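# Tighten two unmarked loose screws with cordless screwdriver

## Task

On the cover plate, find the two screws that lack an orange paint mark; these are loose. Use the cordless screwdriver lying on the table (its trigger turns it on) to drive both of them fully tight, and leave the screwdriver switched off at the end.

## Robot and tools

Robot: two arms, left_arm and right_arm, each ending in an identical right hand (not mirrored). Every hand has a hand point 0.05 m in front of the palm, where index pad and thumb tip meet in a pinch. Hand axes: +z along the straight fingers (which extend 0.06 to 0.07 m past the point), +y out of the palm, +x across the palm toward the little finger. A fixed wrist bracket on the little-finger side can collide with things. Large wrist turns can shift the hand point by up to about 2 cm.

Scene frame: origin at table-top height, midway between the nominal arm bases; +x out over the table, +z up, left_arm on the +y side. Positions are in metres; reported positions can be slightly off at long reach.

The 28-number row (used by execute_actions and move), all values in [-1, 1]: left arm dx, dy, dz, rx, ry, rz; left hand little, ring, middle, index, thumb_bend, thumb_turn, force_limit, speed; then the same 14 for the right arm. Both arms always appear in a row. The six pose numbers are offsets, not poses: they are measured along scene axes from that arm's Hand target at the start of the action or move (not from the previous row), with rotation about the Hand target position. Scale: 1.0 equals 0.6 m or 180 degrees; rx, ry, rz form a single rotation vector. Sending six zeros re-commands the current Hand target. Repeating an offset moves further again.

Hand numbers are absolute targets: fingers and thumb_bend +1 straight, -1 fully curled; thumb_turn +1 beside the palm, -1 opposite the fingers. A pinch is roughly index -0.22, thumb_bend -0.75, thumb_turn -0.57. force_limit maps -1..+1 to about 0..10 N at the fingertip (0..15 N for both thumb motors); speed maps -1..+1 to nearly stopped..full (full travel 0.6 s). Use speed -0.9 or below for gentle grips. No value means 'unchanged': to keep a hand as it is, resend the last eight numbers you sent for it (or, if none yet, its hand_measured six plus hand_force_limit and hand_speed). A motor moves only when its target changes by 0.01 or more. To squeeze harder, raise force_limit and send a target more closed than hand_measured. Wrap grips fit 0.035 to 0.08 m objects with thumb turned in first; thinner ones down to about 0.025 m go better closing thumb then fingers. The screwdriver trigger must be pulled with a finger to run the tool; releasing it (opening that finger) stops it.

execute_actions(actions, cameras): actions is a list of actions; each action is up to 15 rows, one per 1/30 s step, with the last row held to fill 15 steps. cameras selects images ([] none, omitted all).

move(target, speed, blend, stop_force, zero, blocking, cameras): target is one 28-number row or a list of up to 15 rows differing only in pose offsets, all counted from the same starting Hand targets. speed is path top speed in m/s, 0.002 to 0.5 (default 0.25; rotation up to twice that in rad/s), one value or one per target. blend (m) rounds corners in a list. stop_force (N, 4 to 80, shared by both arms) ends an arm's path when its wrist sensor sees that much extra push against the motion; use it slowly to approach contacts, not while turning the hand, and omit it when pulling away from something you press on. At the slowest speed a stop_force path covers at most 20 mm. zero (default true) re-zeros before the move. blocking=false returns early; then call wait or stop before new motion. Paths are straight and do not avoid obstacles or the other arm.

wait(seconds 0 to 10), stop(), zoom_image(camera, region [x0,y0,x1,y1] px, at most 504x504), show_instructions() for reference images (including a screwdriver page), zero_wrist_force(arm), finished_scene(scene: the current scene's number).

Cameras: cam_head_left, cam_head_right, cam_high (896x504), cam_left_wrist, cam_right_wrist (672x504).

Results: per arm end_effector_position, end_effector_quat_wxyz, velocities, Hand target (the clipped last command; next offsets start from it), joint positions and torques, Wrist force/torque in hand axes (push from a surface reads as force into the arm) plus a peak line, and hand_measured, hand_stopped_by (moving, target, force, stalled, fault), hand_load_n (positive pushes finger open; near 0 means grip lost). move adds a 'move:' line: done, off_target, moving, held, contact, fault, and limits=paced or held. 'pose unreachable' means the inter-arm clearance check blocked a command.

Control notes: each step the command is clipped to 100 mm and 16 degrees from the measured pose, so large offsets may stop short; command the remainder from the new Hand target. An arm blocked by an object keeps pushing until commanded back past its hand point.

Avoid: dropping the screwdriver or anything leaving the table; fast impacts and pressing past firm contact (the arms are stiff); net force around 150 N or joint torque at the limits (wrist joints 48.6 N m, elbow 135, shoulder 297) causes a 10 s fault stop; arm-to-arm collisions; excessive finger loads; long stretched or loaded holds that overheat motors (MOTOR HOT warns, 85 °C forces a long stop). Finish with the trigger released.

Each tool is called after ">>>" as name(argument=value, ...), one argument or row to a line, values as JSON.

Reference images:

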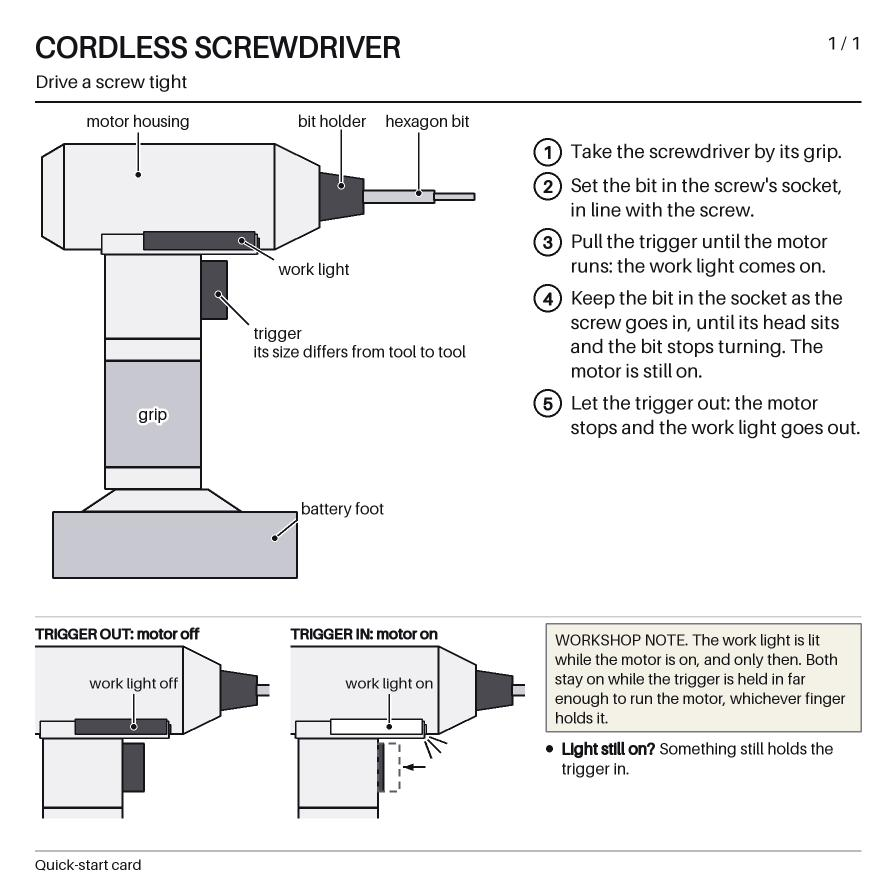

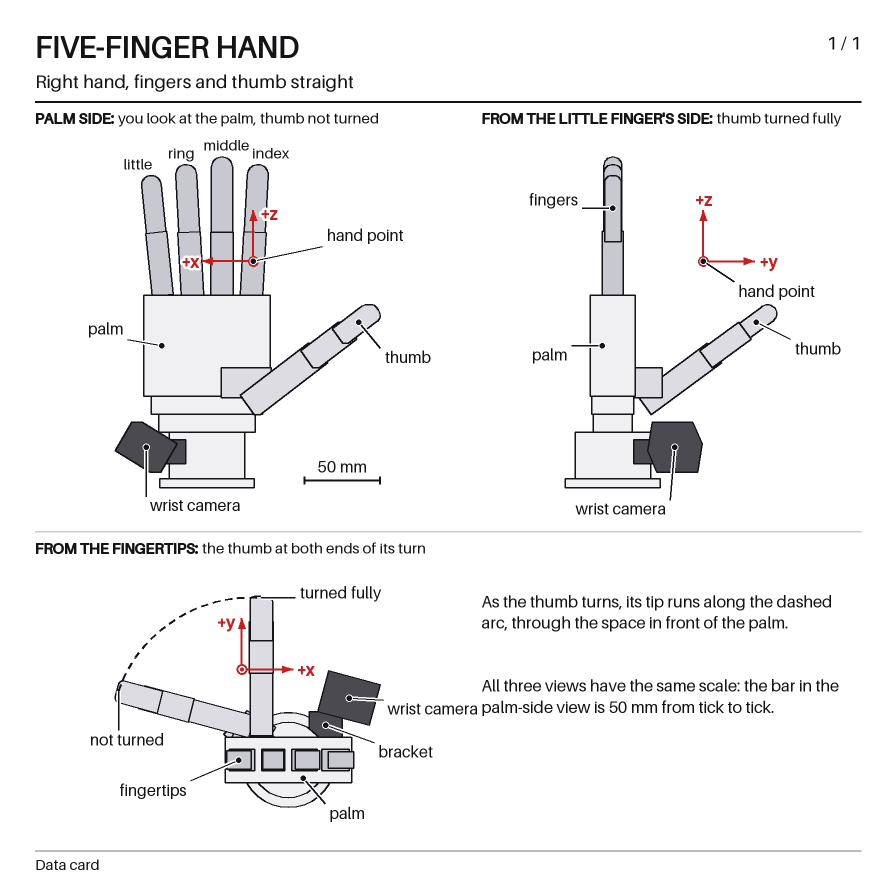

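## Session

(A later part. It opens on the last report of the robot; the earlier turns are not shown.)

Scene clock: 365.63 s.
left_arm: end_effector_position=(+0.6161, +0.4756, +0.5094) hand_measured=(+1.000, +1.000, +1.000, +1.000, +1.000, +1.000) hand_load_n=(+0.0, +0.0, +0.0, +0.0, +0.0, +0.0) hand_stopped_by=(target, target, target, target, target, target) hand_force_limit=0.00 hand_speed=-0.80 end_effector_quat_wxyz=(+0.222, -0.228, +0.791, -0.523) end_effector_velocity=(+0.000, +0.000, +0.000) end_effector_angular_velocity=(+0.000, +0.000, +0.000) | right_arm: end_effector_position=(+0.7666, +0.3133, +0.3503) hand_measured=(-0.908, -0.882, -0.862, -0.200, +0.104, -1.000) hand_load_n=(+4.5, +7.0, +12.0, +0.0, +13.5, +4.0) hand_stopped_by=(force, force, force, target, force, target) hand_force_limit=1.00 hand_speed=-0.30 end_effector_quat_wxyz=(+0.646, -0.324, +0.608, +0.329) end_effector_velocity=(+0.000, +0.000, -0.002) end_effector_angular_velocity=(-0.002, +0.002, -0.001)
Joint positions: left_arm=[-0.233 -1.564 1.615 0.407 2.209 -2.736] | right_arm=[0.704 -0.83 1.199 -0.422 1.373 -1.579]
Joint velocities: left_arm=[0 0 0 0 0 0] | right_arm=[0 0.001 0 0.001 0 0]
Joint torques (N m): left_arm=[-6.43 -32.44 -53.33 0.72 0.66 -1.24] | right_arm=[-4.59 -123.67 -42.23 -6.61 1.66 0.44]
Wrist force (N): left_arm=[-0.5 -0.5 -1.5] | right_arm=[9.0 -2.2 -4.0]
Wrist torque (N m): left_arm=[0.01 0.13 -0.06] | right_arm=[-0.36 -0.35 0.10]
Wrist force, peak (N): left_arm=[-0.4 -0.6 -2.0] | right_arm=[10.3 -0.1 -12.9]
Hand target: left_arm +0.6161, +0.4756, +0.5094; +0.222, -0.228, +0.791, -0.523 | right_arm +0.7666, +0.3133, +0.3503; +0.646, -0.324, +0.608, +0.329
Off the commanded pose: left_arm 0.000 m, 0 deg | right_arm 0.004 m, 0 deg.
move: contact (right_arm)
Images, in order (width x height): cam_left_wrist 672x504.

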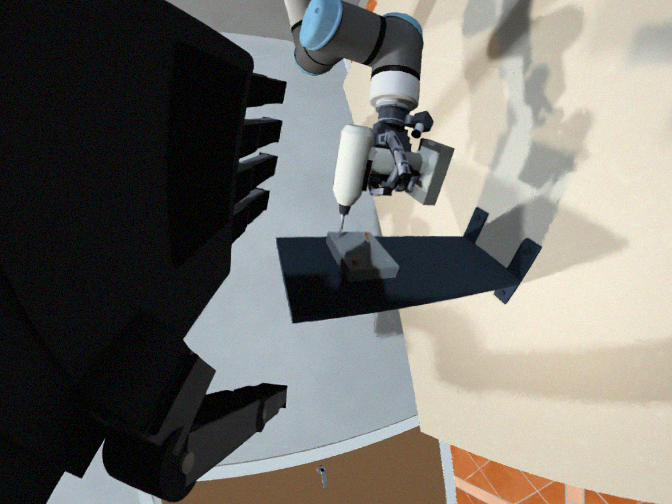

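>>> move(
  target=[
    [0,0,0,0,0,0,1,1,1,1,1,1,0,-0.8,-0.0114,-0.0084,0,0,0,0,-0.99,-0.99,-1,-0.2,-1,-1,1,-0.3],
    [0,0,0,0,0,0,1,1,1,1,1,1,0,-0.8,-0.0046,-0.0177,0,0,0,0,-0.99,-0.99,-1,-0.2,-1,-1,1,-0.3],
  ],
  speed=0.03,
  cameras=[],
)

>>> move(
  target=[0,0,0,0,0,0,1,1,1,1,1,1,0,-0.8,0.0161,0.0118,0,0,0,0,-0.99,-0.99,-1,-1,-1,-1,1,-0.3],
  speed=0.005,
  stop_force=4,
  cameras=[],
)

>>> move(
  target=[0,0,0,0,0,0,1,1,1,1,1,1,0,-0.8,0.008,0.0059,0,0,0,0,-0.99,-0.99,-1,-1,-1,-1,1,-0.3],
  speed=0.002,
  stop_force=5,
  cameras=["cam_left_wrist"],
)

>>> zoom_image(
  camera="cam_left_wrist",
  region=[320, 215, 380, 255],
)

Scene clock: 366.67 s.
left_arm: end_effector_position=(+0.6161, +0.4756, +0.5094) hand_measured=(+1.000, +1.000, +1.000, +1.000, +1.000, +1.000) hand_load_n=(+0.0, +0.0, +0.0, +0.0, +0.0, -0.5) hand_stopped_by=(target, target, target, target, target, target) hand_force_limit=0.00 hand_speed=-0.80 end_effector_quat_wxyz=(+0.222, -0.228, +0.791, -0.523) end_effector_velocity=(+0.000, +0.000, +0.000) end_effector_angular_velocity=(+0.000, -0.001, -0.001) | right_arm: end_effector_position=(+0.7639, +0.3025, +0.3503) hand_measured=(-0.908, -0.882, -0.862, -0.200, +0.104, -1.000) hand_load_n=(+4.5, +7.0, +12.0, +0.0, +13.0, +4.5) hand_stopped_by=(force, force, force, target, force, target) hand_force_limit=1.00 hand_speed=-0.30 end_effector_quat_wxyz=(+0.646, -0.324, +0.607, +0.329) end_effector_velocity=(+0.000, +0.001, +0.000) end_effector_angular_velocity=(+0.001, +0.000, -0.001)
Joint positions: left_arm=[-0.233 -1.564 1.615 0.407 2.209 -2.736] | right_arm=[0.698 -0.847 1.229 -0.435 1.367 -1.579]
Joint velocities: left_arm=[0 0 0 0 0.001 0] | right_arm=[0.001 0.001 -0.001 -0.001 0.002 0.001]
Joint torques (N m): left_arm=[-6.89 -27.94 -52.57 1.14 0.7 -1.63] | right_arm=[15.51 -105.81 -52.34 -4.87 1.6 2.2]
Wrist force (N): left_arm=[0.0 -0.3 -1.5] | right_arm=[8.7 -2.7 -2.7]
Wrist torque (N m): left_arm=[0.05 0.06 -0.03] | right_arm=[-0.45 -0.27 0.09]
Wrist force, peak (N): left_arm=[0.0 -0.4 -2.1] | right_arm=[8.9 -2.2 -4.0]
Hand target: left_arm +0.6161, +0.4756, +0.5094; +0.222, -0.228, +0.791, -0.523 | right_arm +0.7638, +0.3027, +0.3503; +0.646, -0.324, +0.608, +0.329
Off the commanded pose: left_arm 0.000 m, 0 deg | right_arm 0.000 m, 0 deg.
move: done
No camera images: "cameras" was empty.

Scene clock: 368.73 s.
left_arm: end_effector_position=(+0.6161, +0.4756, +0.5094) hand_measured=(+1.000, +1.000, +1.000, +1.000, +1.000, +1.000) hand_load_n=(+0.0, +0.0, +0.0, +0.0, +0.0, +0.0) hand_stopped_by=(target, target, target, target, target, target) hand_force_limit=0.00 hand_speed=-0.80 end_effector_quat_wxyz=(+0.222, -0.228, +0.791, -0.523) end_effector_velocity=(+0.000, +0.000, +0.000) end_effector_angular_velocity=(+0.001, -0.001, +0.000) | right_arm: end_effector_position=(+0.7679, +0.3057, +0.3503) hand_measured=(-0.908, -0.882, -0.862, -0.838, +0.104, -1.000) hand_load_n=(+5.0, +7.0, +10.5, +12.0, +14.5, +2.5) hand_stopped_by=(force, force, force, force, force, target) hand_force_limit=1.00 hand_speed=-0.30 end_effector_quat_wxyz=(+0.646, -0.324, +0.608, +0.329) end_effector_velocity=(+0.000, +0.000, +0.001) end_effector_angular_velocity=(+0.001, +0.000, +0.001)
Joint positions: left_arm=[-0.233 -1.564 1.615 0.407 2.209 -2.736] | right_arm=[0.697 -0.839 1.215 -0.429 1.367 -1.579]
Joint velocities: left_arm=[0.001 0 0 0 0 0.001] | right_arm=[0 -0.001 0 0 -0.001 0]
Joint torques (N m): left_arm=[-7.94 -24.5 -51.46 0.28 0.82 -1.32] | right_arm=[-5.06 -122.13 -41.92 -6.47 2.25 2.03]
Wrist force (N): left_arm=[-0.2 -0.1 -1.5] | right_arm=[8.7 -2.6 -2.9]
Wrist torque (N m): left_arm=[0.08 0.08 -0.03] | right_arm=[-0.43 -0.27 0.10]
Wrist force, peak (N): left_arm=[0.1 -0.4 -2.0] | right_arm=[8.7 -2.0 -6.9]
Hand target: left_arm +0.6161, +0.4756, +0.5094; +0.222, -0.228, +0.791, -0.523 | right_arm +0.7679, +0.3057, +0.3503; +0.646, -0.324, +0.608, +0.329
Off the commanded pose: left_arm 0.000 m, 0 deg | right_arm 0.007 m, 0 deg.
move: contact (right_arm)
No camera images: "cameras" was empty.

Scene clock: 369.63 s.
left_arm: end_effector_position=(+0.6161, +0.4756, +0.5094) hand_measured=(+1.000, +1.000, +1.000, +1.000, +1.000, +1.000) hand_load_n=(+0.0, +0.0, +0.0, +0.0, +0.0, +0.0) hand_stopped_by=(target, target, target, target, target, target) hand_force_limit=0.00 hand_speed=-0.80 end_effector_quat_wxyz=(+0.222, -0.228, +0.791, -0.523) end_effector_velocity=(+0.000, +0.000, +0.000) end_effector_angular_velocity=(+0.000, -0.001, +0.000) | right_arm: end_effector_position=(+0.7681, +0.3058, +0.3504) hand_measured=(-0.908, -0.882, -0.862, -0.838, +0.104, -1.000) hand_load_n=(+5.5, +7.0, +10.0, +11.5, +14.5, +2.5) hand_stopped_by=(force, force, force, force, force, target) hand_force_limit=1.00 hand_speed=-0.30 end_effector_quat_wxyz=(+0.646, -0.324, +0.607, +0.329) end_effector_velocity=(+0.000, +0.000, +0.002) end_effector_angular_velocity=(+0.001, -0.001, +0.000)
Joint positions: left_arm=[-0.233 -1.564 1.615 0.407 2.209 -2.736] | right_arm=[0.697 -0.839 1.215 -0.429 1.367 -1.579]
Joint velocities: left_arm=[0 0 0 -0.001 0 0.001] | right_arm=[0 -0.002 0 0 0 0]
Joint torques (N m): left_arm=[-10.26 -30.15 -51.43 0.95 1.08 -1.63] | right_arm=[-7.26 -122.21 -41.9 -6.65 1.4 2.11]
Wrist force (N): left_arm=[0.2 -0.7 -1.3] | right_arm=[8.3 -0.6 -5.6]
Wrist torque (N m): left_arm=[-0.03 0.03 -0.02] | right_arm=[-0.44 -0.39 -0.03]
Wrist force, peak (N): left_arm=[0.1 -0.5 -2.1] | right_arm=[8.3 0.6 -8.0]
Hand target: left_arm +0.6161, +0.4756, +0.5094; +0.222, -0.228, +0.791, -0.523 | right_arm +0.7681, +0.3058, +0.3504; +0.646, -0.324, +0.607, +0.329
Off the commanded pose: left_arm 0.000 m, 0 deg | right_arm 0.006 m, 0 deg.
move: contact (right_arm)
Images, in order (width x height): cam_left_wrist 672x504.

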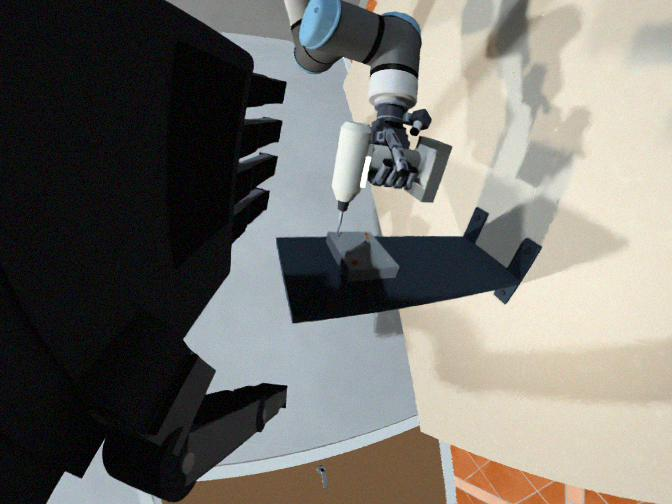

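Scaled by 8.400 from the camera's 672x504 image, which has a finer 960x720 frame.

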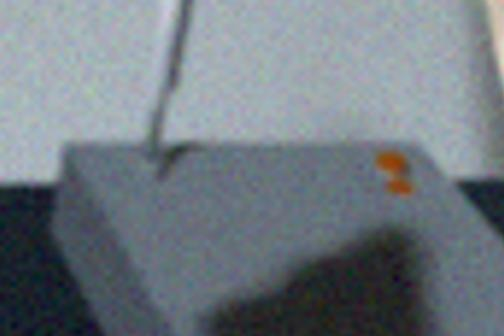

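>>> move(
  target=[0,0,0,0,0,0,1,1,1,1,1,1,0,-0.8,0.008,0.0059,0,0,0,0,-0.99,-0.99,-1,-1,-1,-1,1,-0.3],
  speed=0.002,
  stop_force=6,
  cameras=[],
)

>>> move(
  target=[0,0,0,0,0,0,1,1,1,1,1,1,0,-0.8,0.008,0.0059,0,0,0,0,-0.99,-0.99,-1,-1,-1,-1,1,-0.3],
  speed=0.002,
  stop_force=6,
  cameras=["cam_left_wrist"],
)

>>> zoom_image(
  camera="cam_left_wrist",
  region=[320, 215, 380, 255],
)

Scene clock: 371.37 s.
left_arm: end_effector_position=(+0.6161, +0.4756, +0.5094) hand_measured=(+1.000, +1.000, +1.000, +1.000, +1.000, +1.000) hand_load_n=(+0.0, +0.0, +0.0, +0.0, +0.0, +0.0) hand_stopped_by=(target, target, target, target, target, target) hand_force_limit=0.00 hand_speed=-0.80 end_effector_quat_wxyz=(+0.222, -0.228, +0.791, -0.523) end_effector_velocity=(+0.000, +0.000, +0.000) end_effector_angular_velocity=(+0.000, +0.000, -0.001) | right_arm: end_effector_position=(+0.7686, +0.3062, +0.3504) hand_measured=(-0.908, -0.882, -0.862, -0.838, +0.104, -1.000) hand_load_n=(+6.0, +7.0, +10.0, +10.0, +14.5, +2.5) hand_stopped_by=(force, force, force, force, force, target) hand_force_limit=1.00 hand_speed=-0.30 end_effector_quat_wxyz=(+0.646, -0.324, +0.607, +0.330) end_effector_velocity=(+0.000, +0.000, +0.001) end_effector_angular_velocity=(+0.001, -0.001, +0.000)
Joint positions: left_arm=[-0.233 -1.564 1.615 0.407 2.209 -2.736] | right_arm=[0.697 -0.838 1.213 -0.428 1.367 -1.579]
Joint velocities: left_arm=[0 0 0 0 0 0] | right_arm=[0 0 0 -0.001 0 0]
Joint torques (N m): left_arm=[-7.84 -29.13 -52.62 1.28 0.86 -2.25] | right_arm=[-6.99 -120.43 -46.6 -6.85 3.44 2.03]
Wrist force (N): left_arm=[-0.2 -0.5 -1.8] | right_arm=[9.5 4.2 -11.5]
Wrist torque (N m): left_arm=[0.04 0.10 -0.04] | right_arm=[-0.31 -0.44 -0.09]
Wrist force, peak (N): left_arm=[-0.4 -0.7 -2.0] | right_arm=[10.1 4.9 -14.2]
Hand target: left_arm +0.6161, +0.4756, +0.5094; +0.222, -0.228, +0.791, -0.523 | right_arm +0.7686, +0.3063, +0.3504; +0.646, -0.324, +0.607, +0.330
Off the commanded pose: left_arm 0.000 m, 0 deg | right_arm 0.005 m, 0 deg.
move: contact (right_arm)
No camera images: "cameras" was empty.

Scene clock: 372.20 s.
left_arm: end_effector_position=(+0.6161, +0.4756, +0.5094) hand_measured=(+1.000, +1.000, +1.000, +1.000, +1.000, +1.000) hand_load_n=(-0.5, +0.0, +0.0, +0.0, +0.0, -0.5) hand_stopped_by=(target, target, target, target, target, target) hand_force_limit=0.00 hand_speed=-0.80 end_effector_quat_wxyz=(+0.222, -0.228, +0.791, -0.523) end_effector_velocity=(+0.000, +0.001, -0.001) end_effector_angular_velocity=(+0.000, +0.001, +0.002) | right_arm: end_effector_position=(+0.7687, +0.3063, +0.3505) hand_measured=(-0.906, -0.882, -0.862, -0.838, +0.104, -1.000) hand_load_n=(+6.5, +7.0, +10.0, +10.0, +14.5, +2.0) hand_stopped_by=(force, force, force, force, force, target) hand_force_limit=1.00 hand_speed=-0.30 end_effector_quat_wxyz=(+0.646, -0.324, +0.607, +0.330) end_effector_velocity=(+0.000, +0.000, +0.001) end_effector_angular_velocity=(+0.001, +0.000, +0.000)
Joint positions: left_arm=[-0.233 -1.564 1.615 0.407 2.209 -2.736] | right_arm=[0.697 -0.837 1.212 -0.428 1.367 -1.579]
Joint velocities: left_arm=[0.001 0.001 0 0 0 0] | right_arm=[0 -0.001 0 0 0 0]
Joint torques (N m): left_arm=[-4.93 -30.33 -52.73 1.14 0.78 -1.45] | right_arm=[-7.62 -119.51 -50.45 -7.16 3.39 2.17]
Wrist force (N): left_arm=[0.0 -0.6 -1.6] | right_arm=[10.7 3.4 -13.6]
Wrist torque (N m): left_arm=[0.00 0.06 -0.03] | right_arm=[-0.21 -0.34 -0.02]
Wrist force, peak (N): left_arm=[-0.4 -0.3 -1.9] | right_arm=[12.6 5.7 -19.2]
Hand target: left_arm +0.6161, +0.4756, +0.5094; +0.222, -0.228, +0.791, -0.523 | right_arm +0.7687, +0.3063, +0.3505; +0.646, -0.324, +0.607, +0.330
Off the commanded pose: left_arm 0.000 m, 0 deg | right_arm 0.006 m, 0 deg.
move: contact (right_arm)
Images, in order (width x height): cam_left_wrist 672x504.

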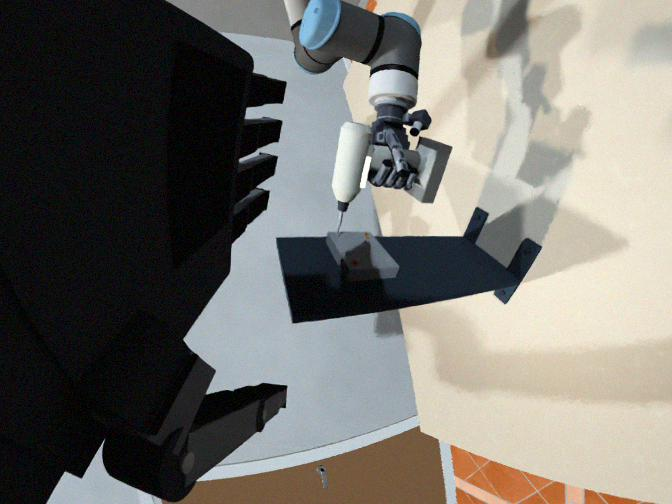

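Scaled by 8.400 from the camera's 672x504 image, which has a finer 960x720 frame.

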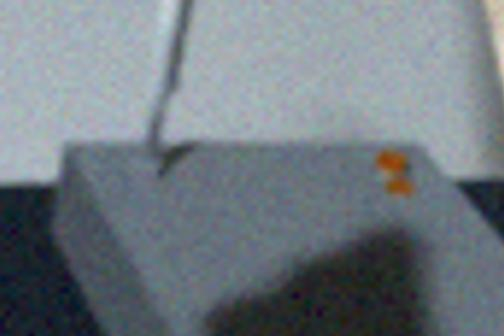

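>>> move(
  target=[
    [0,0,0,0,0,0,1,1,1,1,1,1,0,-0.8,-0.00672,-0.00494,0,0,0,0,-0.99,-0.99,-1,-0.2,-1,-1,1,-0.3],
    [0,0,0,0,0,0,1,1,1,1,1,1,0,-0.8,-0.00742,-0.00394,0.005,0,0,0,-0.99,-0.99,-1,-0.2,-1,-1,1,-0.3],
  ],
  speed=0.03,
  cameras=[],
)

>>> move(
  target=[0,0,0,0,0,0,1,1,1,1,1,1,0,-0.8,0.0161,0.0118,0,0,0,0,-0.99,-0.99,-1,-0.2,-1,-1,1,-0.3],
  speed=0.006,
  stop_force=4,
  cameras=["cam_left_wrist"],
)

>>> zoom_image(
  camera="cam_left_wrist",
  region=[320, 215, 380, 255],
)

Scene clock: 373.30 s.
left_arm: end_effector_position=(+0.6161, +0.4756, +0.5094) hand_measured=(+1.000, +1.000, +1.000, +1.000, +1.000, +1.000) hand_load_n=(+0.0, +0.0, +0.0, +0.0, +0.0, -0.5) hand_stopped_by=(target, target, target, target, target, target) hand_force_limit=0.00 hand_speed=-0.80 end_effector_quat_wxyz=(+0.222, -0.228, +0.791, -0.523) end_effector_velocity=(+0.000, +0.001, +0.000) end_effector_angular_velocity=(+0.000, +0.002, +0.002) | right_arm: end_effector_position=(+0.7642, +0.3040, +0.3536) hand_measured=(-0.906, -0.882, -0.862, -0.200, +0.104, -1.000) hand_load_n=(+5.5, +7.5, +12.0, +0.0, +13.0, +4.5) hand_stopped_by=(force, force, force, target, force, target) hand_force_limit=1.00 hand_speed=-0.30 end_effector_quat_wxyz=(+0.646, -0.324, +0.607, +0.330) end_effector_velocity=(+0.000, +0.000, -0.001) end_effector_angular_velocity=(-0.001, +0.001, +0.000)
Joint positions: left_arm=[-0.233 -1.564 1.615 0.407 2.209 -2.736] | right_arm=[0.699 -0.847 1.223 -0.429 1.368 -1.579]
Joint velocities: left_arm=[0.001 0 0 0.001 -0.001 -0.001] | right_arm=[0 0.001 0 0 0 0]
Joint torques (N m): left_arm=[-8.66 -29.66 -51.72 1.17 0.69 -1.1] | right_arm=[9.31 -108.44 -40.88 -7.01 1.06 -0.85]
Wrist force (N): left_arm=[-0.2 -0.4 -1.8] | right_arm=[8.6 -3.5 -2.9]
Wrist torque (N m): left_arm=[0.06 0.10 -0.04] | right_arm=[-0.55 -0.25 0.06]
Wrist force, peak (N): left_arm=[-0.1 -0.3 -2.0] | right_arm=[12.1 4.9 -17.8]
Hand target: left_arm +0.6161, +0.4756, +0.5094; +0.222, -0.228, +0.791, -0.523 | right_arm +0.7642, +0.3040, +0.3535; +0.646, -0.324, +0.607, +0.330
Off the commanded pose: left_arm 0.000 m, 0 deg | right_arm 0.000 m, 0 deg.
move: done
No camera images: "cameras" was empty.

Scene clock: 374.90 s.
left_arm: end_effector_position=(+0.6161, +0.4756, +0.5094) hand_measured=(+1.000, +1.000, +1.000, +1.000, +1.000, +1.000) hand_load_n=(+0.0, +0.0, +0.0, +0.0, +0.5, +0.0) hand_stopped_by=(target, target, target, target, target, target) hand_force_limit=0.00 hand_speed=-0.80 end_effector_quat_wxyz=(+0.222, -0.228, +0.791, -0.523) end_effector_velocity=(+0.000, +0.001, +0.000) end_effector_angular_velocity=(-0.001, +0.000, +0.002) | right_arm: end_effector_position=(+0.7673, +0.3062, +0.3535) hand_measured=(-0.906, -0.882, -0.862, -0.200, +0.104, -1.000) hand_load_n=(+5.5, +7.5, +12.0, +0.0, +13.0, +4.0) hand_stopped_by=(force, force, force, target, force, target) hand_force_limit=1.00 hand_speed=-0.30 end_effector_quat_wxyz=(+0.646, -0.324, +0.607, +0.330) end_effector_velocity=(+0.000, +0.000, -0.001) end_effector_angular_velocity=(+0.000, +0.001, +0.000)
Joint positions: left_arm=[-0.233 -1.564 1.615 0.407 2.209 -2.736] | right_arm=[0.698 -0.841 1.213 -0.425 1.367 -1.579]
Joint velocities: left_arm=[0.001 -0.001 0 0 0 -0.001] | right_arm=[0 0.001 0 -0.001 0 0]
Joint torques (N m): left_arm=[-8.38 -29.77 -50.4 0.94 0.87 -1.12] | right_arm=[-3.08 -122.51 -41.9 -6.37 1.99 -0.67]
Wrist force (N): left_arm=[-0.1 -0.3 -1.8] | right_arm=[8.5 -3.4 -3.4]
Wrist torque (N m): left_arm=[0.06 0.08 -0.03] | right_arm=[-0.56 -0.24 0.04]
Wrist force, peak (N): left_arm=[-0.3 -0.5 -1.9] | right_arm=[9.2 -0.9 -12.1]
Hand target: left_arm +0.6161, +0.4756, +0.5094; +0.222, -0.228, +0.791, -0.523 | right_arm +0.7673, +0.3062, +0.3535; +0.646, -0.324, +0.607, +0.330
Off the commanded pose: left_arm 0.000 m, 0 deg | right_arm 0.008 m, 0 deg.
move: contact (right_arm)
Images, in order (width x height): cam_left_wrist 672x504.

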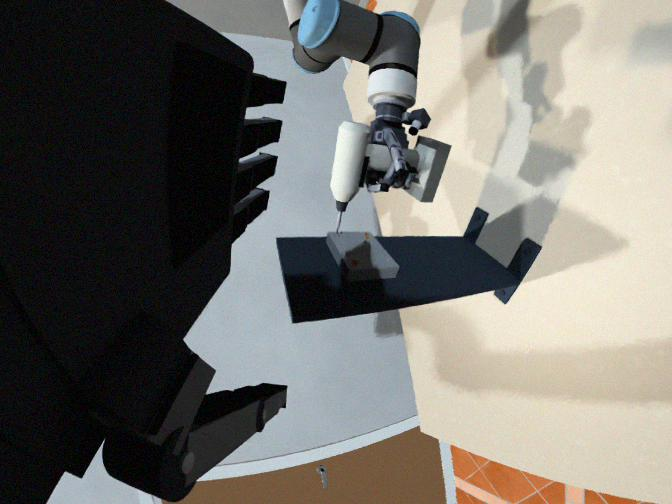

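Scaled by 8.400 from the camera's 672x504 image, which has a finer 960x720 frame.

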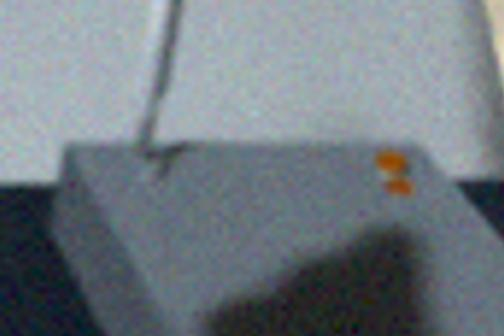

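>>> move(
  target=[
    [0,0,0,0,0,0,1,1,1,1,1,1,0,-0.8,-0.00537,-0.00394,0,0,0,0,-0.99,-0.99,-1,-0.2,-1,-1,1,-0.3],
    [0,0,0,0,0,0,1,1,1,1,1,1,0,-0.8,-0.00537,-0.00394,-0.01,0,0,0,-0.99,-0.99,-1,-0.2,-1,-1,1,-0.3],
  ],
  speed=0.03,
  cameras=[],
)

>>> move(
  target=[0,0,0,0,0,0,1,1,1,1,1,1,0,-0.8,0.0161,0.0118,0,0,0,0,-0.99,-0.99,-1,-0.2,-1,-1,1,-0.3],
  speed=0.006,
  stop_force=4,
  cameras=[],
)

Scene clock: 375.77 s.
left_arm: end_effector_position=(+0.6161, +0.4756, +0.5094) hand_measured=(+1.000, +1.000, +1.000, +1.000, +1.000, +1.000) hand_load_n=(+0.0, +0.0, +0.0, +0.0, +0.0, -0.5) hand_stopped_by=(target, target, target, target, target, target) hand_force_limit=0.00 hand_speed=-0.80 end_effector_quat_wxyz=(+0.222, -0.228, +0.791, -0.523) end_effector_velocity=(+0.000, +0.000, +0.000) end_effector_angular_velocity=(+0.000, +0.000, +0.000) | right_arm: end_effector_position=(+0.7640, +0.3038, +0.3473) hand_measured=(-0.906, -0.882, -0.862, -0.200, +0.104, -1.000) hand_load_n=(+5.5, +7.5, +12.5, +0.0, +13.0, +4.5) hand_stopped_by=(force, force, force, target, force, target) hand_force_limit=1.00 hand_speed=-0.30 end_effector_quat_wxyz=(+0.646, -0.324, +0.607, +0.330) end_effector_velocity=(+0.000, +0.000, +0.001) end_effector_angular_velocity=(+0.000, +0.000, +0.000)
Joint positions: left_arm=[-0.233 -1.564 1.615 0.407 2.209 -2.736] | right_arm=[0.699 -0.843 1.228 -0.438 1.368 -1.579]
Joint velocities: left_arm=[0 0 0 0.001 0 0] | right_arm=[0 0 -0.001 0.001 0 0]
Joint torques (N m): left_arm=[-9.01 -29.81 -51.8 0.91 0.84 -1.03] | right_arm=[15.11 -118.98 -51.01 -2.09 1.14 -1.19]
Wrist force (N): left_arm=[0.1 -0.3 -1.8] | right_arm=[8.7 -3.6 -2.9]
Wrist torque (N m): left_arm=[0.07 0.05 -0.02] | right_arm=[-0.58 -0.27 0.06]
Wrist force, peak (N): left_arm=[0.1 -0.5 -2.2] | right_arm=[9.2 -3.8 -3.0]
Hand target: left_arm +0.6161, +0.4756, +0.5094; +0.222, -0.228, +0.791, -0.523 | right_arm +0.7640, +0.3039, +0.3475; +0.646, -0.324, +0.607, +0.330
Off the commanded pose: left_arm 0.000 m, 0 deg | right_arm 0.000 m, 0 deg.
move: done
No camera images: "cameras" was empty.

Scene clock: 377.40 s.
left_arm: end_effector_position=(+0.6161, +0.4756, +0.5094) hand_measured=(+1.000, +1.000, +1.000, +1.000, +1.000, +1.000) hand_load_n=(+0.0, +0.0, +0.5, +0.0, +0.0, -0.5) hand_stopped_by=(target, target, target, target, target, target) hand_force_limit=0.00 hand_speed=-0.80 end_effector_quat_wxyz=(+0.222, -0.228, +0.791, -0.523) end_effector_velocity=(+0.000, +0.001, +0.000) end_effector_angular_velocity=(+0.000, +0.000, +0.001) | right_arm: end_effector_position=(+0.7672, +0.3062, +0.3475) hand_measured=(-0.906, -0.882, -0.862, -0.200, +0.104, -1.000) hand_load_n=(+5.5, +7.5, +12.0, +0.0, +13.0, +4.0) hand_stopped_by=(force, force, force, target, force, target) hand_force_limit=1.00 hand_speed=-0.30 end_effector_quat_wxyz=(+0.646, -0.324, +0.607, +0.330) end_effector_velocity=(+0.000, +0.000, -0.001) end_effector_angular_velocity=(-0.001, +0.001, +0.000)
Joint positions: left_arm=[-0.233 -1.564 1.615 0.407 2.209 -2.736] | right_arm=[0.698 -0.837 1.217 -0.433 1.367 -1.579]
Joint velocities: left_arm=[0.001 0 0 0.001 0.001 0] | right_arm=[0 0 0 0 0 0]
Joint torques (N m): left_arm=[-8.7 -27.83 -51.08 0.61 0.7 -1.57] | right_arm=[-3.41 -122.75 -41.4 -6.57 1.36 0.42]
Wrist force (N): left_arm=[-0.3 -0.1 -1.7] | right_arm=[8.3 -3.4 -3.1]
Wrist torque (N m): left_arm=[0.09 0.11 -0.03] | right_arm=[-0.53 -0.19 0.05]
Wrist force, peak (N): left_arm=[-0.3 -0.6 -2.1] | right_arm=[9.9 -0.8 -12.1]
Hand target: left_arm +0.6161, +0.4756, +0.5094; +0.222, -0.228, +0.791, -0.523 | right_arm +0.7672, +0.3062, +0.3475; +0.646, -0.324, +0.607, +0.330
Off the commanded pose: left_arm 0.000 m, 0 deg | right_arm 0.008 m, 0 deg.
move: contact (right_arm)
No camera images: "cameras" was empty.

>>> move(
  target=[
    [0,0,0,0,0,0,1,1,1,1,1,1,0,-0.8,-0.00537,-0.00394,0,0,0,0,-0.99,-0.99,-1,-0.2,-1,-1,1,-0.3],
    [0,0,0,0,0,0,1,1,1,1,1,1,0,-0.8,-0.00137,-0.00934,0.005,0,0,0,-0.99,-0.99,-1,-0.2,-1,-1,1,-0.3],
  ],
  speed=0.03,
  cameras=[],
)

>>> move(
  target=[0,0,0,0,0,0,1,1,1,1,1,1,0,-0.8,0.0161,0.0118,0,0,0,0,-0.99,-0.99,-1,-0.2,-1,-1,1,-0.3],
  speed=0.006,
  stop_force=4,
  cameras=[],
)

Scene clock: 378.27 s.
left_arm: end_effector_position=(+0.6161, +0.4756, +0.5094) hand_measured=(+1.000, +1.000, +1.000, +1.000, +1.000, +1.000) hand_load_n=(+0.0, +0.0, +0.0, +0.0, +0.0, -0.5) hand_stopped_by=(target, target, target, target, target, target) hand_force_limit=0.00 hand_speed=-0.80 end_effector_quat_wxyz=(+0.222, -0.228, +0.791, -0.523) end_effector_velocity=(+0.000, -0.001, +0.000) end_effector_angular_velocity=(+0.000, -0.001, -0.002) | right_arm: end_effector_position=(+0.7664, +0.3005, +0.3506) hand_measured=(-0.906, -0.882, -0.862, -0.200, +0.104, -1.000) hand_load_n=(+5.5, +7.5, +12.5, +0.0, +13.0, +4.5) hand_stopped_by=(force, force, force, target, force, target) hand_force_limit=1.00 hand_speed=-0.30 end_effector_quat_wxyz=(+0.646, -0.324, +0.607, +0.330) end_effector_velocity=(+0.000, +0.000, +0.000) end_effector_angular_velocity=(+0.001, -0.001, -0.001)
Joint positions: left_arm=[-0.233 -1.564 1.615 0.407 2.209 -2.736] | right_arm=[0.694 -0.847 1.23 -0.435 1.364 -1.579]
Joint velocities: left_arm=[-0.001 0 0 0 0 0.001] | right_arm=[0 0.001 0 -0.002 0.001 0]
Joint torques (N m): left_arm=[-8.33 -28.28 -52.06 0.87 0.75 -1.65] | right_arm=[5.5 -106.01 -41.72 -2.93 0.86 2.07]
Wrist force (N): left_arm=[-0.1 -0.2 -1.4] | right_arm=[8.5 -3.3 -3.0]
Wrist torque (N m): left_arm=[0.06 0.07 -0.03] | right_arm=[-0.53 -0.23 0.06]
Wrist force, peak (N): left_arm=[0.0 -0.3 -2.2] | right_arm=[8.9 -3.2 -3.3]
Hand target: left_arm +0.6161, +0.4756, +0.5094; +0.222, -0.228, +0.791, -0.523 | right_arm +0.7664, +0.3006, +0.3505; +0.646, -0.324, +0.607, +0.330
Off the commanded pose: left_arm 0.000 m, 0 deg | right_arm 0.000 m, 0 deg.
move: done
No camera images: "cameras" was empty.

Scene clock: 379.90 s.
left_arm: end_effector_position=(+0.6161, +0.4756, +0.5094) hand_measured=(+1.000, +1.000, +1.000, +1.000, +1.000, +1.000) hand_load_n=(+0.0, +0.0, +0.0, +0.0, +0.0, +0.0) hand_stopped_by=(target, target, target, target, target, target) hand_force_limit=0.00 hand_speed=-0.80 end_effector_quat_wxyz=(+0.222, -0.228, +0.791, -0.523) end_effector_velocity=(+0.000, -0.001, +0.000) end_effector_angular_velocity=(+0.001, +0.000, -0.001) | right_arm: end_effector_position=(+0.7696, +0.3030, +0.3505) hand_measured=(-0.906, -0.882, -0.862, -0.200, +0.104, -1.000) hand_load_n=(+5.5, +7.5, +11.5, +0.0, +13.5, +4.5) hand_stopped_by=(force, force, force, target, force, target) hand_force_limit=1.00 hand_speed=-0.30 end_effector_quat_wxyz=(+0.646, -0.324, +0.607, +0.330) end_effector_velocity=(+0.000, +0.000, +0.000) end_effector_angular_velocity=(+0.001, +0.000, +0.000)
Joint positions: left_arm=[-0.233 -1.564 1.615 0.407 2.209 -2.736] | right_arm=[0.694 -0.841 1.219 -0.431 1.363 -1.579]
Joint velocities: left_arm=[-0.001 0 0 0.001 -0.001 0.001] | right_arm=[0 0 0 -0.001 0 0]
Joint torques (N m): left_arm=[-8.38 -29.61 -52.18 1.39 0.64 -1.55] | right_arm=[-4.68 -122.36 -41.69 -6.48 1.72 2.05]
Wrist force (N): left_arm=[-0.4 -0.2 -1.2] | right_arm=[8.4 -3.5 -3.2]
Wrist torque (N m): left_arm=[0.05 0.11 -0.05] | right_arm=[-0.56 -0.21 0.05]
Wrist force, peak (N): left_arm=[-0.3 -0.5 -2.1] | right_arm=[10.2 -0.9 -11.8]
Hand target: left_arm +0.6161, +0.4756, +0.5094; +0.222, -0.228, +0.791, -0.523 | right_arm +0.7696, +0.3030, +0.3505; +0.646, -0.324, +0.607, +0.330
Off the commanded pose: left_arm 0.000 m, 0 deg | right_arm 0.008 m, 0 deg.
move: contact (right_arm)
No camera images: "cameras" was empty.

>>> move(
  target=[
    [0,0,0,0,0,0,1,1,1,1,1,1,0,-0.8,-0.00537,-0.00394,0,0,0,0,-0.99,-0.99,-1,-0.2,-1,-1,1,-0.3],
    [0,0,0,0,0,0,1,1,1,1,1,1,0,-0.8,-0.00837,0.00009,0.00767,0,0,0,-0.99,-0.99,-1,-0.2,-1,-1,1,-0.3],
  ],
  speed=0.03,
  cameras=[],
)

>>> move(
  target=[0,0,0,0,0,0,1,1,1,1,1,1,0,-0.8,0.0161,0.0118,0,0,0,0,-0.99,-0.99,-1,-0.2,-1,-1,1,-0.3],
  speed=0.006,
  stop_force=4,
  cameras=[],
)

Scene clock: 380.93 s.
left_arm: end_effector_position=(+0.6161, +0.4756, +0.5094) hand_measured=(+1.000, +1.000, +1.000, +1.000, +1.000, +1.000) hand_load_n=(+0.0, +0.0, +0.0, +0.0, +0.0, +0.0) hand_stopped_by=(target, target, target, target, target, target) hand_force_limit=0.00 hand_speed=-0.80 end_effector_quat_wxyz=(+0.222, -0.228, +0.791, -0.523) end_effector_velocity=(+0.000, +0.000, +0.000) end_effector_angular_velocity=(+0.000, -0.001, +0.001) | right_arm: end_effector_position=(+0.7645, +0.3031, +0.3552) hand_measured=(-0.906, -0.882, -0.862, -0.200, +0.104, -1.000) hand_load_n=(+5.5, +7.5, +12.0, +0.0, +13.0, +4.5) hand_stopped_by=(force, force, force, target, force, target) hand_force_limit=1.00 hand_speed=-0.30 end_effector_quat_wxyz=(+0.646, -0.324, +0.607, +0.330) end_effector_velocity=(+0.000, +0.000, -0.001) end_effector_angular_velocity=(+0.000, +0.000, +0.000)
Joint positions: left_arm=[-0.233 -1.564 1.615 0.407 2.209 -2.736] | right_arm=[0.698 -0.849 1.223 -0.428 1.367 -1.579]
Joint velocities: left_arm=[0 0 0 -0.001 -0.001 0] | right_arm=[0 0.001 0.001 -0.001 0 0]
Joint torques (N m): left_arm=[-8.3 -29.05 -50.92 1.19 0.59 -1.88] | right_arm=[-1.64 -112.79 -42.43 -5.91 0.29 -2.22]
Wrist force (N): left_arm=[-0.1 -0.6 -1.3] | right_arm=[8.2 -3.3 -2.9]
Wrist torque (N m): left_arm=[-0.02 0.06 -0.04] | right_arm=[-0.53 -0.19 0.04]
Wrist force, peak (N): left_arm=[-0.1 -0.7 -2.1] | right_arm=[9.1 -3.5 -3.6]
Hand target: left_arm +0.6161, +0.4756, +0.5094; +0.222, -0.228, +0.791, -0.523 | right_arm +0.7646, +0.3030, +0.3551; +0.646, -0.324, +0.607, +0.330
Off the commanded pose: left_arm 0.000 m, 0 deg | right_arm 0.000 m, 0 deg.
move: done
No camera images: "cameras" was empty.

Scene clock: 382.63 s.
left_arm: end_effector_position=(+0.6161, +0.4756, +0.5094) hand_measured=(+1.000, +1.000, +1.000, +1.000, +1.000, +1.000) hand_load_n=(+0.0, +0.0, +0.0, +0.0, +0.0, +0.0) hand_stopped_by=(target, target, target, target, target, target) hand_force_limit=0.00 hand_speed=-0.80 end_effector_quat_wxyz=(+0.222, -0.228, +0.791, -0.523) end_effector_velocity=(+0.000, +0.000, +0.000) end_effector_angular_velocity=(-0.001, +0.000, +0.001) | right_arm: end_effector_position=(+0.7679, +0.3054, +0.3551) hand_measured=(-0.906, -0.882, -0.862, -0.200, +0.104, -1.000) hand_load_n=(+5.5, +7.5, +12.0, +0.0, +13.5, +4.0) hand_stopped_by=(force, force, force, target, force, target) hand_force_limit=1.00 hand_speed=-0.30 end_effector_quat_wxyz=(+0.646, -0.324, +0.607, +0.330) end_effector_velocity=(+0.000, +0.000, +0.002) end_effector_angular_velocity=(+0.001, -0.001, +0.000)
Joint positions: left_arm=[-0.233 -1.564 1.615 0.407 2.209 -2.736] | right_arm=[0.697 -0.842 1.212 -0.423 1.366 -1.579]
Joint velocities: left_arm=[0 0 0 -0.001 -0.001 -0.001] | right_arm=[0 -0.002 0 0 0 0]
Joint torques (N m): left_arm=[-9.01 -26.44 -53.06 1.33 0.98 -1] | right_arm=[-3.94 -122.86 -41.96 -6.56 1.64 -1.31]
Wrist force (N): left_arm=[-0.5 -0.3 -1.8] | right_arm=[8.7 -3.1 -2.7]
Wrist torque (N m): left_arm=[0.06 0.15 -0.05] | right_arm=[-0.52 -0.27 0.08]
Wrist force, peak (N): left_arm=[-0.1 -0.5 -2.1] | right_arm=[9.3 -0.9 -11.3]
Hand target: left_arm +0.6161, +0.4756, +0.5094; +0.222, -0.228, +0.791, -0.523 | right_arm +0.7678, +0.3054, +0.3551; +0.646, -0.324, +0.607, +0.330
Off the commanded pose: left_arm 0.000 m, 0 deg | right_arm 0.008 m, 0 deg.
move: contact (right_arm)
No camera images: "cameras" was empty.

>>> move(
  target=[
    [0,0,0,0,0,0,1,1,1,1,1,1,0,-0.8,-0.00537,-0.00394,0,0,0,0,-0.99,-0.99,-1,-0.2,-1,-1,1,-0.3],
    [0,0,0,0,0,0,1,1,1,1,1,1,0,-0.8,-0.00073,-0.01025,-0.0063,0,0,0,-0.99,-0.99,-1,-0.2,-1,-1,1,-0.3],
  ],
  speed=0.03,
  cameras=[],
)

>>> move(
  target=[0,0,0,0,0,0,1,1,1,1,1,1,0,-0.8,0.0161,0.0118,0,0,0,0,-0.99,-0.99,-1,-0.2,-1,-1,1,-0.3],
  speed=0.006,
  stop_force=4,
  cameras=[],
)

Scene clock: 383.57 s.
left_arm: end_effector_position=(+0.6161, +0.4756, +0.5094) hand_measured=(+1.000, +1.000, +1.000, +1.000, +1.000, +1.000) hand_load_n=(+0.0, +0.0, +0.0, +0.0, +0.0, -0.5) hand_stopped_by=(target, target, target, target, target, target) hand_force_limit=0.00 hand_speed=-0.80 end_effector_quat_wxyz=(+0.222, -0.228, +0.791, -0.523) end_effector_velocity=(+0.000, +0.000, +0.000) end_effector_angular_velocity=(+0.000, +0.000, +0.000) | right_arm: end_effector_position=(+0.7674, +0.2992, +0.3512) hand_measured=(-0.906, -0.882, -0.862, -0.200, +0.104, -1.000) hand_load_n=(+5.5, +8.0, +12.0, +0.0, +13.0, +4.5) hand_stopped_by=(force, force, force, target, force, target) hand_force_limit=1.00 hand_speed=-0.30 end_effector_quat_wxyz=(+0.646, -0.324, +0.607, +0.330) end_effector_velocity=(+0.001, +0.000, -0.001) end_effector_angular_velocity=(+0.001, +0.000, -0.001)
Joint positions: left_arm=[-0.233 -1.564 1.615 0.407 2.209 -2.736] | right_arm=[0.693 -0.849 1.23 -0.435 1.362 -1.579]
Joint velocities: left_arm=[0 0 0 0 0 0] | right_arm=[0 0.002 -0.001 -0.001 0.001 0]
Joint torques (N m): left_arm=[-8.89 -28.93 -50.89 1.44 0.61 -1.53] | right_arm=[6.5 -102.35 -51.38 -3.14 0.78 2.07]
Wrist force (N): left_arm=[-0.1 -0.4 -1.6] | right_arm=[8.4 -3.3 -2.8]
Wrist torque (N m): left_arm=[0.02 0.08 -0.04] | right_arm=[-0.53 -0.22 0.05]
Wrist force, peak (N): left_arm=[0.0 -0.7 -2.1] | right_arm=[9.0 -3.5 -3.3]
Hand target: left_arm +0.6161, +0.4756, +0.5094; +0.222, -0.228, +0.791, -0.523 | right_arm +0.7674, +0.2993, +0.3513; +0.646, -0.324, +0.607, +0.330
Off the commanded pose: left_arm 0.000 m, 0 deg | right_arm 0.000 m, 0 deg.
move: done
No camera images: "cameras" was empty.

Scene clock: 385.87 s.
left_arm: end_effector_position=(+0.6161, +0.4756, +0.5094) hand_measured=(+1.000, +1.000, +1.000, +1.000, +1.000, +1.000) hand_load_n=(+0.0, +0.0, +0.0, +0.0, +0.0, -0.5) hand_stopped_by=(target, target, target, target, target, target) hand_force_limit=0.00 hand_speed=-0.80 end_effector_quat_wxyz=(+0.222, -0.228, +0.791, -0.523) end_effector_velocity=(+0.000, +0.000, +0.000) end_effector_angular_velocity=(+0.001, -0.001, -0.001) | right_arm: end_effector_position=(+0.7738, +0.3039, +0.3513) hand_measured=(-0.906, -0.882, -0.862, -0.200, +0.104, -1.000) hand_load_n=(+6.0, +7.5, +12.0, +0.0, +13.5, +4.5) hand_stopped_by=(force, force, force, target, force, target) hand_force_limit=1.00 hand_speed=-0.30 end_effector_quat_wxyz=(+0.646, -0.324, +0.607, +0.330) end_effector_velocity=(+0.000, +0.000, +0.001) end_effector_angular_velocity=(+0.001, -0.001, +0.000)
Joint positions: left_arm=[-0.233 -1.564 1.615 0.407 2.209 -2.736] | right_arm=[0.692 -0.836 1.208 -0.425 1.361 -1.579]
Joint velocities: left_arm=[0 0 0 0 0 0.002] | right_arm=[0 -0.001 0 -0.001 0.001 0]
Joint torques (N m): left_arm=[-8.44 -29.09 -50.32 1.24 0.76 -1.32] | right_arm=[-1.26 -123.55 -41.65 -6.44 1.3 1.76]
Wrist force (N): left_arm=[-0.4 -0.3 -1.9] | right_arm=[9.0 -5.0 -3.6]
Wrist torque (N m): left_arm=[0.08 0.14 -0.05] | right_arm=[-0.37 -0.27 0.15]
Wrist force, peak (N): left_arm=[-0.4 -0.9 -2.0] | right_arm=[9.6 -3.0 -11.6]
Hand target: left_arm +0.6161, +0.4756, +0.5094; +0.222, -0.228, +0.791, -0.523 | right_arm +0.7738, +0.3040, +0.3513; +0.646, -0.324, +0.607, +0.330
Off the commanded pose: left_arm 0.000 m, 0 deg | right_arm 0.004 m, 0 deg.
move: contact (right_arm)
No camera images: "cameras" was empty.

>>> move(
  target=[
    [0,0,0,0,0,0,1,1,1,1,1,1,0,-0.8,-0.0114,-0.0084,0,0,0,0,-0.99,-0.99,-1,-1,-1,-1,1,-0.3],
    [0,0,0,0,0,0,1,1,1,1,1,1,0,-0.8,-0.01653,-0.00142,-0.0002,0,0,0,-0.99,-0.99,-1,-1,-1,-1,1,-0.3],
  ],
  speed=0.03,
  cameras=[],
)

>>> move(
  target=[0,0,0,0,0,0,1,1,1,1,1,1,0,-0.8,0.0161,0.0118,0,0,0,0,-0.99,-0.99,-1,-1,-1,-1,1,-0.3],
  speed=0.006,
  stop_force=4,
  cameras=[],
)

>>> move(
  target=[0,0,0,0,0,0,1,1,1,1,1,1,0,-0.8,0.008,0.0059,0,0,0,0,-0.99,-0.99,-1,-1,-1,-1,1,-0.3],
  speed=0.002,
  stop_force=5,
  cameras=[],
)

>>> move(
  target=[0,0,0,0,0,0,1,1,1,1,1,1,0,-0.8,0.008,0.0059,0,0,0,0,-0.99,-0.99,-1,-1,-1,-1,1,-0.3],
  speed=0.002,
  stop_force=5,
  cameras=["cam_left_wrist"],
)

Scene clock: 387.03 s.
left_arm: end_effector_position=(+0.6161, +0.4756, +0.5094) hand_measured=(+1.000, +1.000, +1.000, +1.000, +1.000, +1.000) hand_load_n=(+0.0, +0.0, +0.0, +0.0, +0.0, -0.5) hand_stopped_by=(target, target, target, target, target, target) hand_force_limit=0.00 hand_speed=-0.80 end_effector_quat_wxyz=(+0.222, -0.228, +0.791, -0.523) end_effector_velocity=(+0.000, +0.000, +0.000) end_effector_angular_velocity=(+0.001, +0.000, -0.001) | right_arm: end_effector_position=(+0.7637, +0.3032, +0.3511) hand_measured=(-0.906, -0.882, -0.862, -0.840, +0.104, -1.000) hand_load_n=(+6.0, +7.0, +11.0, +12.5, +14.0, +3.5) hand_stopped_by=(force, force, force, force, force, target) hand_force_limit=1.00 hand_speed=-0.30 end_effector_quat_wxyz=(+0.646, -0.324, +0.607, +0.330) end_effector_velocity=(+0.000, +0.000, -0.001) end_effector_angular_velocity=(-0.001, +0.002, +0.001)
Joint positions: left_arm=[-0.233 -1.564 1.615 0.407 2.209 -2.736] | right_arm=[0.698 -0.847 1.227 -0.434 1.368 -1.579]
Joint velocities: left_arm=[0 0 0 0.001 0 0.002] | right_arm=[0 0.001 0 0.001 -0.001 0]
Joint torques (N m): left_arm=[-10.44 -30.69 -51.84 1.75 0.97 -1.36] | right_arm=[-14.55 -117.57 -40.17 -3.27 -1.25 -1.95]
Wrist force (N): left_arm=[-0.2 -0.4 -2.0] | right_arm=[8.8 -3.3 -3.2]
Wrist torque (N m): left_arm=[0.06 0.10 -0.04] | right_arm=[-0.51 -0.27 0.08]
Wrist force, peak (N): left_arm=[-0.3 -0.4 -2.2] | right_arm=[8.9 -5.1 -3.4]
Hand target: left_arm +0.6161, +0.4756, +0.5094; +0.222, -0.228, +0.791, -0.523 | right_arm +0.7638, +0.3031, +0.3512; +0.646, -0.324, +0.607, +0.330
Off the commanded pose: left_arm 0.000 m, 0 deg | right_arm 0.000 m, 0 deg.
move: done
No camera images: "cameras" was empty.

Scene clock: 388.87 s.
left_arm: end_effector_position=(+0.6161, +0.4756, +0.5094) hand_measured=(+1.000, +1.000, +1.000, +1.000, +1.000, +1.000) hand_load_n=(+0.0, +0.0, +0.0, +0.0, +0.0, +0.0) hand_stopped_by=(target, target, target, target, target, target) hand_force_limit=0.00 hand_speed=-0.80 end_effector_quat_wxyz=(+0.222, -0.228, +0.791, -0.523) end_effector_velocity=(+0.000, +0.000, +0.000) end_effector_angular_velocity=(+0.001, -0.001, +0.000) | right_arm: end_effector_position=(+0.7680, +0.3061, +0.3511) hand_measured=(-0.906, -0.882, -0.862, -0.840, +0.104, -1.000) hand_load_n=(+6.0, +7.0, +10.5, +12.5, +14.0, +3.5) hand_stopped_by=(force, force, force, force, force, target) hand_force_limit=1.00 hand_speed=-0.30 end_effector_quat_wxyz=(+0.646, -0.324, +0.607, +0.330) end_effector_velocity=(+0.000, +0.000, +0.000) end_effector_angular_velocity=(+0.000, +0.000, +0.000)
Joint positions: left_arm=[-0.233 -1.564 1.615 0.407 2.209 -2.736] | right_arm=[0.698 -0.839 1.213 -0.428 1.367 -1.579]
Joint velocities: left_arm=[0 0 0 0 -0.001 0.001] | right_arm=[0 0 0 0 0 0]
Joint torques (N m): left_arm=[-7.58 -27.61 -50.72 1.25 0.43 -1.21] | right_arm=[-3.51 -122.82 -43.8 -6.48 2.06 -0.23]
Wrist force (N): left_arm=[-0.5 -0.5 -2.1] | right_arm=[9.9 -2.0 -5.3]
Wrist torque (N m): left_arm=[0.04 0.15 -0.06] | right_arm=[-0.52 -0.21 0.11]
Wrist force, peak (N): left_arm=[-0.5 -0.5 -2.1] | right_arm=[12.4 -1.7 -7.5]
Hand target: left_arm +0.6161, +0.4756, +0.5094; +0.222, -0.228, +0.791, -0.523 | right_arm +0.7679, +0.3061, +0.3511; +0.646, -0.324, +0.607, +0.330
Off the commanded pose: left_arm 0.000 m, 0 deg | right_arm 0.007 m, 0 deg.
move: contact (right_arm)
No camera images: "cameras" was empty.

Scene clock: 389.80 s.
left_arm: end_effector_position=(+0.6161, +0.4756, +0.5094) hand_measured=(+1.000, +1.000, +1.000, +1.000, +1.000, +1.000) hand_load_n=(+0.0, +0.0, +0.0, +0.0, +0.0, -0.5) hand_stopped_by=(target, target, target, target, target, target) hand_force_limit=0.00 hand_speed=-0.80 end_effector_quat_wxyz=(+0.222, -0.228, +0.791, -0.523) end_effector_velocity=(+0.000, +0.000, +0.000) end_effector_angular_velocity=(+0.001, +0.000, +0.000) | right_arm: end_effector_position=(+0.7682, +0.3063, +0.3511) hand_measured=(-0.906, -0.882, -0.862, -0.840, +0.104, -1.000) hand_load_n=(+5.0, +6.5, +10.5, +12.5, +14.5, +3.0) hand_stopped_by=(force, force, force, force, force, target) hand_force_limit=1.00 hand_speed=-0.30 end_effector_quat_wxyz=(+0.646, -0.324, +0.607, +0.330) end_effector_velocity=(+0.000, +0.000, -0.002) end_effector_angular_velocity=(-0.001, +0.001, +0.000)
Joint positions: left_arm=[-0.233 -1.564 1.615 0.407 2.209 -2.736] | right_arm=[0.698 -0.838 1.213 -0.427 1.367 -1.579]
Joint velocities: left_arm=[0 0 0 0 0 0.001] | right_arm=[0 0.002 0 -0.001 0 0]
Joint torques (N m): left_arm=[-7.25 -29.6 -50.69 1.51 0.94 -1.17] | right_arm=[-6.45 -123.75 -46.69 -7.27 1.42 -0.25]
Wrist force (N): left_arm=[-0.2 -0.5 -1.5] | right_arm=[11.2 -0.9 -6.4]
Wrist torque (N m): left_arm=[0.02 0.09 -0.04] | right_arm=[-0.38 -0.15 0.20]
Wrist force, peak (N): left_arm=[0.0 -0.3 -2.0] | right_arm=[12.9 0.3 -11.6]
Hand target: left_arm +0.6161, +0.4756, +0.5094; +0.222, -0.228, +0.791, -0.523 | right_arm +0.7682, +0.3063, +0.3512; +0.646, -0.324, +0.607, +0.330
Off the commanded pose: left_arm 0.000 m, 0 deg | right_arm 0.006 m, 0 deg.
move: contact (right_arm)
No camera images: "cameras" was empty.

Scene clock: 390.63 s.
left_arm: end_effector_position=(+0.6161, +0.4756, +0.5094) hand_measured=(+1.000, +1.000, +1.000, +1.000, +1.000, +1.000) hand_load_n=(+0.0, +0.0, +0.0, +0.0, +0.0, +0.0) hand_stopped_by=(target, target, target, target, target, target) hand_force_limit=0.00 hand_speed=-0.80 end_effector_quat_wxyz=(+0.222, -0.228, +0.791, -0.523) end_effector_velocity=(+0.000, +0.001, +0.000) end_effector_angular_velocity=(+0.001, -0.001, +0.000) | right_arm: end_effector_position=(+0.7682, +0.3063, +0.3512) hand_measured=(-0.906, -0.882, -0.862, -0.840, +0.104, -1.000) hand_load_n=(+5.0, +6.5, +10.0, +12.0, +14.5, +3.0) hand_stopped_by=(force, force, force, force, force, target) hand_force_limit=1.00 hand_speed=-0.30 end_effector_quat_wxyz=(+0.646, -0.324, +0.607, +0.330) end_effector_velocity=(+0.000, +0.000, +0.000) end_effector_angular_velocity=(+0.000, -0.001, +0.000)
Joint positions: left_arm=[-0.233 -1.564 1.615 0.407 2.209 -2.736] | right_arm=[0.698 -0.838 1.213 -0.427 1.367 -1.579]
Joint velocities: left_arm=[0.001 0 0 0 0 0.001] | right_arm=[0 0 0 0 0 0]
Joint torques (N m): left_arm=[-8.93 -30.69 -49.48 1.37 0.42 -1.09] | right_arm=[-8.03 -124.14 -48.41 -7.43 0.93 -0.12]
Wrist force (N): left_arm=[-0.4 -0.3 -1.7] | right_arm=[12.5 0.6 -11.8]
Wrist torque (N m): left_arm=[0.06 0.12 -0.04] | right_arm=[-0.22 -0.22 0.20]
Wrist force, peak (N): left_arm=[-0.1 -0.5 -2.1] | right_arm=[14.0 1.7 -15.2]
Hand target: left_arm +0.6161, +0.4756, +0.5094; +0.222, -0.228, +0.791, -0.523 | right_arm +0.7682, +0.3063, +0.3512; +0.646, -0.324, +0.607, +0.330
Off the commanded pose: left_arm 0.000 m, 0 deg | right_arm 0.006 m, 0 deg.
move: contact (right_arm)
Images, in order (width x height): cam_left_wrist 672x504.

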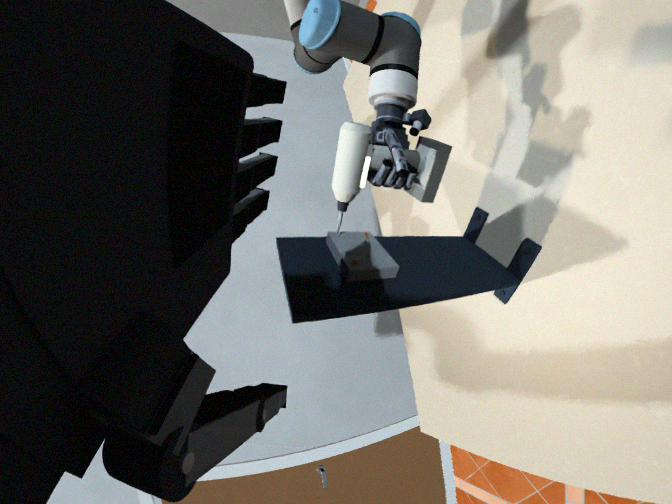

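>>> move(
  target=[
    [0,0,0,0,0,0,1,1,1,1,1,1,0,-0.8,-0.00085,0.00082,0,0,0,0,-0.99,-0.99,-1,-1,-1,-1,1,-0.3],
    [0,0,0,0,0,0,1,1,1,1,1,1,0,-0.8,-0.00065,0.00055,0.00083,0,0,0,-0.99,-0.99,-1,-1,-1,-1,1,-0.3],
    [0,0,0,0,0,0,1,1,1,1,1,1,0,-0.8,-0.00016,-0.00012,0.00117,0,0,0,-0.99,-0.99,-1,-1,-1,-1,1,-0.3],
    [0,0,0,0,0,0,1,1,1,1,1,1,0,-0.8,0.00033,-0.00079,0.00083,0,0,0,-0.99,-0.99,-1,-1,-1,-1,1,-0.3],
    [0,0,0,0,0,0,1,1,1,1,1,1,0,-0.8,0.00053,-0.00106,0,0,0,0,-0.99,-0.99,-1,-1,-1,-1,1,-0.3],
    [0,0,0,0,0,0,1,1,1,1,1,1,0,-0.8,0.00033,-0.00079,-0.00083,0,0,0,-0.99,-0.99,-1,-1,-1,-1,1,-0.3],
    [0,0,0,0,0,0,1,1,1,1,1,1,0,-0.8,-0.00016,-0.00012,-0.00117,0,0,0,-0.99,-0.99,-1,-1,-1,-1,1,-0.3],
    [0,0,0,0,0,0,1,1,1,1,1,1,0,-0.8,-0.00065,0.00055,-0.00083,0,0,0,-0.99,-0.99,-1,-1,-1,-1,1,-0.3],
    [0,0,0,0,0,0,1,1,1,1,1,1,0,-0.8,-0.0013,0.0014,0,0,0,0,-0.99,-0.99,-1,-1,-1,-1,1,-0.3],
    [0,0,0,0,0,0,1,1,1,1,1,1,0,-0.8,-0.001,0.00102,0.00142,0,0,0,-0.99,-0.99,-1,-1,-1,-1,1,-0.3],
    [0,0,0,0,0,0,1,1,1,1,1,1,0,-0.8,-0.00016,-0.00012,0.002,0,0,0,-0.99,-0.99,-1,-1,-1,-1,1,-0.3],
    [0,0,0,0,0,0,1,1,1,1,1,1,0,-0.8,0.00068,-0.00126,0.00142,0,0,0,-0.99,-0.99,-1,-1,-1,-1,1,-0.3],
    [0,0,0,0,0,0,1,1,1,1,1,1,0,-0.8,0.00102,-0.00173,0,0,0,0,-0.99,-0.99,-1,-1,-1,-1,1,-0.3],
    [0,0,0,0,0,0,1,1,1,1,1,1,0,-0.8,0.00068,-0.00126,-0.00142,0,0,0,-0.99,-0.99,-1,-1,-1,-1,1,-0.3],
    [0,0,0,0,0,0,1,1,1,1,1,1,0,-0.8,-0.00016,-0.00012,-0.002,0,0,0,-0.99,-0.99,-1,-1,-1,-1,1,-0.3],
  ],
  speed=0.005,
  blend=0.0003,
  cameras=[],
)

Scene clock: 394.10 s.
left_arm: end_effector_position=(+0.6161, +0.4756, +0.5094) hand_measured=(+1.000, +1.000, +1.000, +1.000, +1.000, +1.000) hand_load_n=(+0.0, +0.0, +0.0, +0.0, +0.0, +0.0) hand_stopped_by=(target, target, target, target, target, target) hand_force_limit=0.00 hand_speed=-0.80 end_effector_quat_wxyz=(+0.222, -0.228, +0.791, -0.523) end_effector_velocity=(+0.000, +0.000, +0.000) end_effector_angular_velocity=(+0.000, -0.001, +0.000) | right_arm: end_effector_position=(+0.7682, +0.3062, +0.3499) hand_measured=(-0.908, -0.882, -0.862, -0.840, +0.104, -1.000) hand_load_n=(+6.5, +7.5, +10.0, +11.0, +14.5, +3.0) hand_stopped_by=(force, force, force, force, force, target) hand_force_limit=1.00 hand_speed=-0.30 end_effector_quat_wxyz=(+0.646, -0.324, +0.607, +0.329) end_effector_velocity=(+0.000, +0.000, +0.001) end_effector_angular_velocity=(+0.001, -0.001, +0.000)
Joint positions: left_arm=[-0.233 -1.564 1.615 0.407 2.209 -2.736] | right_arm=[0.698 -0.838 1.214 -0.429 1.367 -1.579]
Joint velocities: left_arm=[0 0 0 0 0 0.001] | right_arm=[0 -0.001 0 0 0 0]
Joint torques (N m): left_arm=[-9.75 -31.12 -51.12 1.81 0.89 -1.2] | right_arm=[13.89 -102.81 -51.8 -5.75 1.1 -0.12]
Wrist force (N): left_arm=[0.1 -0.6 -1.4] | right_arm=[6.7 -3.4 -6.3]
Wrist torque (N m): left_arm=[-0.01 0.05 -0.03] | right_arm=[-0.31 -0.49 -0.09]
Wrist force, peak (N): left_arm=[-0.1 -0.5 -2.1] | right_arm=[16.2 2.0 -16.8]
Hand target: left_arm +0.6161, +0.4756, +0.5094; +0.222, -0.228, +0.791, -0.523 | right_arm +0.7681, +0.3063, +0.3500; +0.646, -0.324, +0.607, +0.330
Off the commanded pose: left_arm 0.000 m, 0 deg | right_arm 0.000 m, 0 deg.
move: done
No camera images: "cameras" was empty.


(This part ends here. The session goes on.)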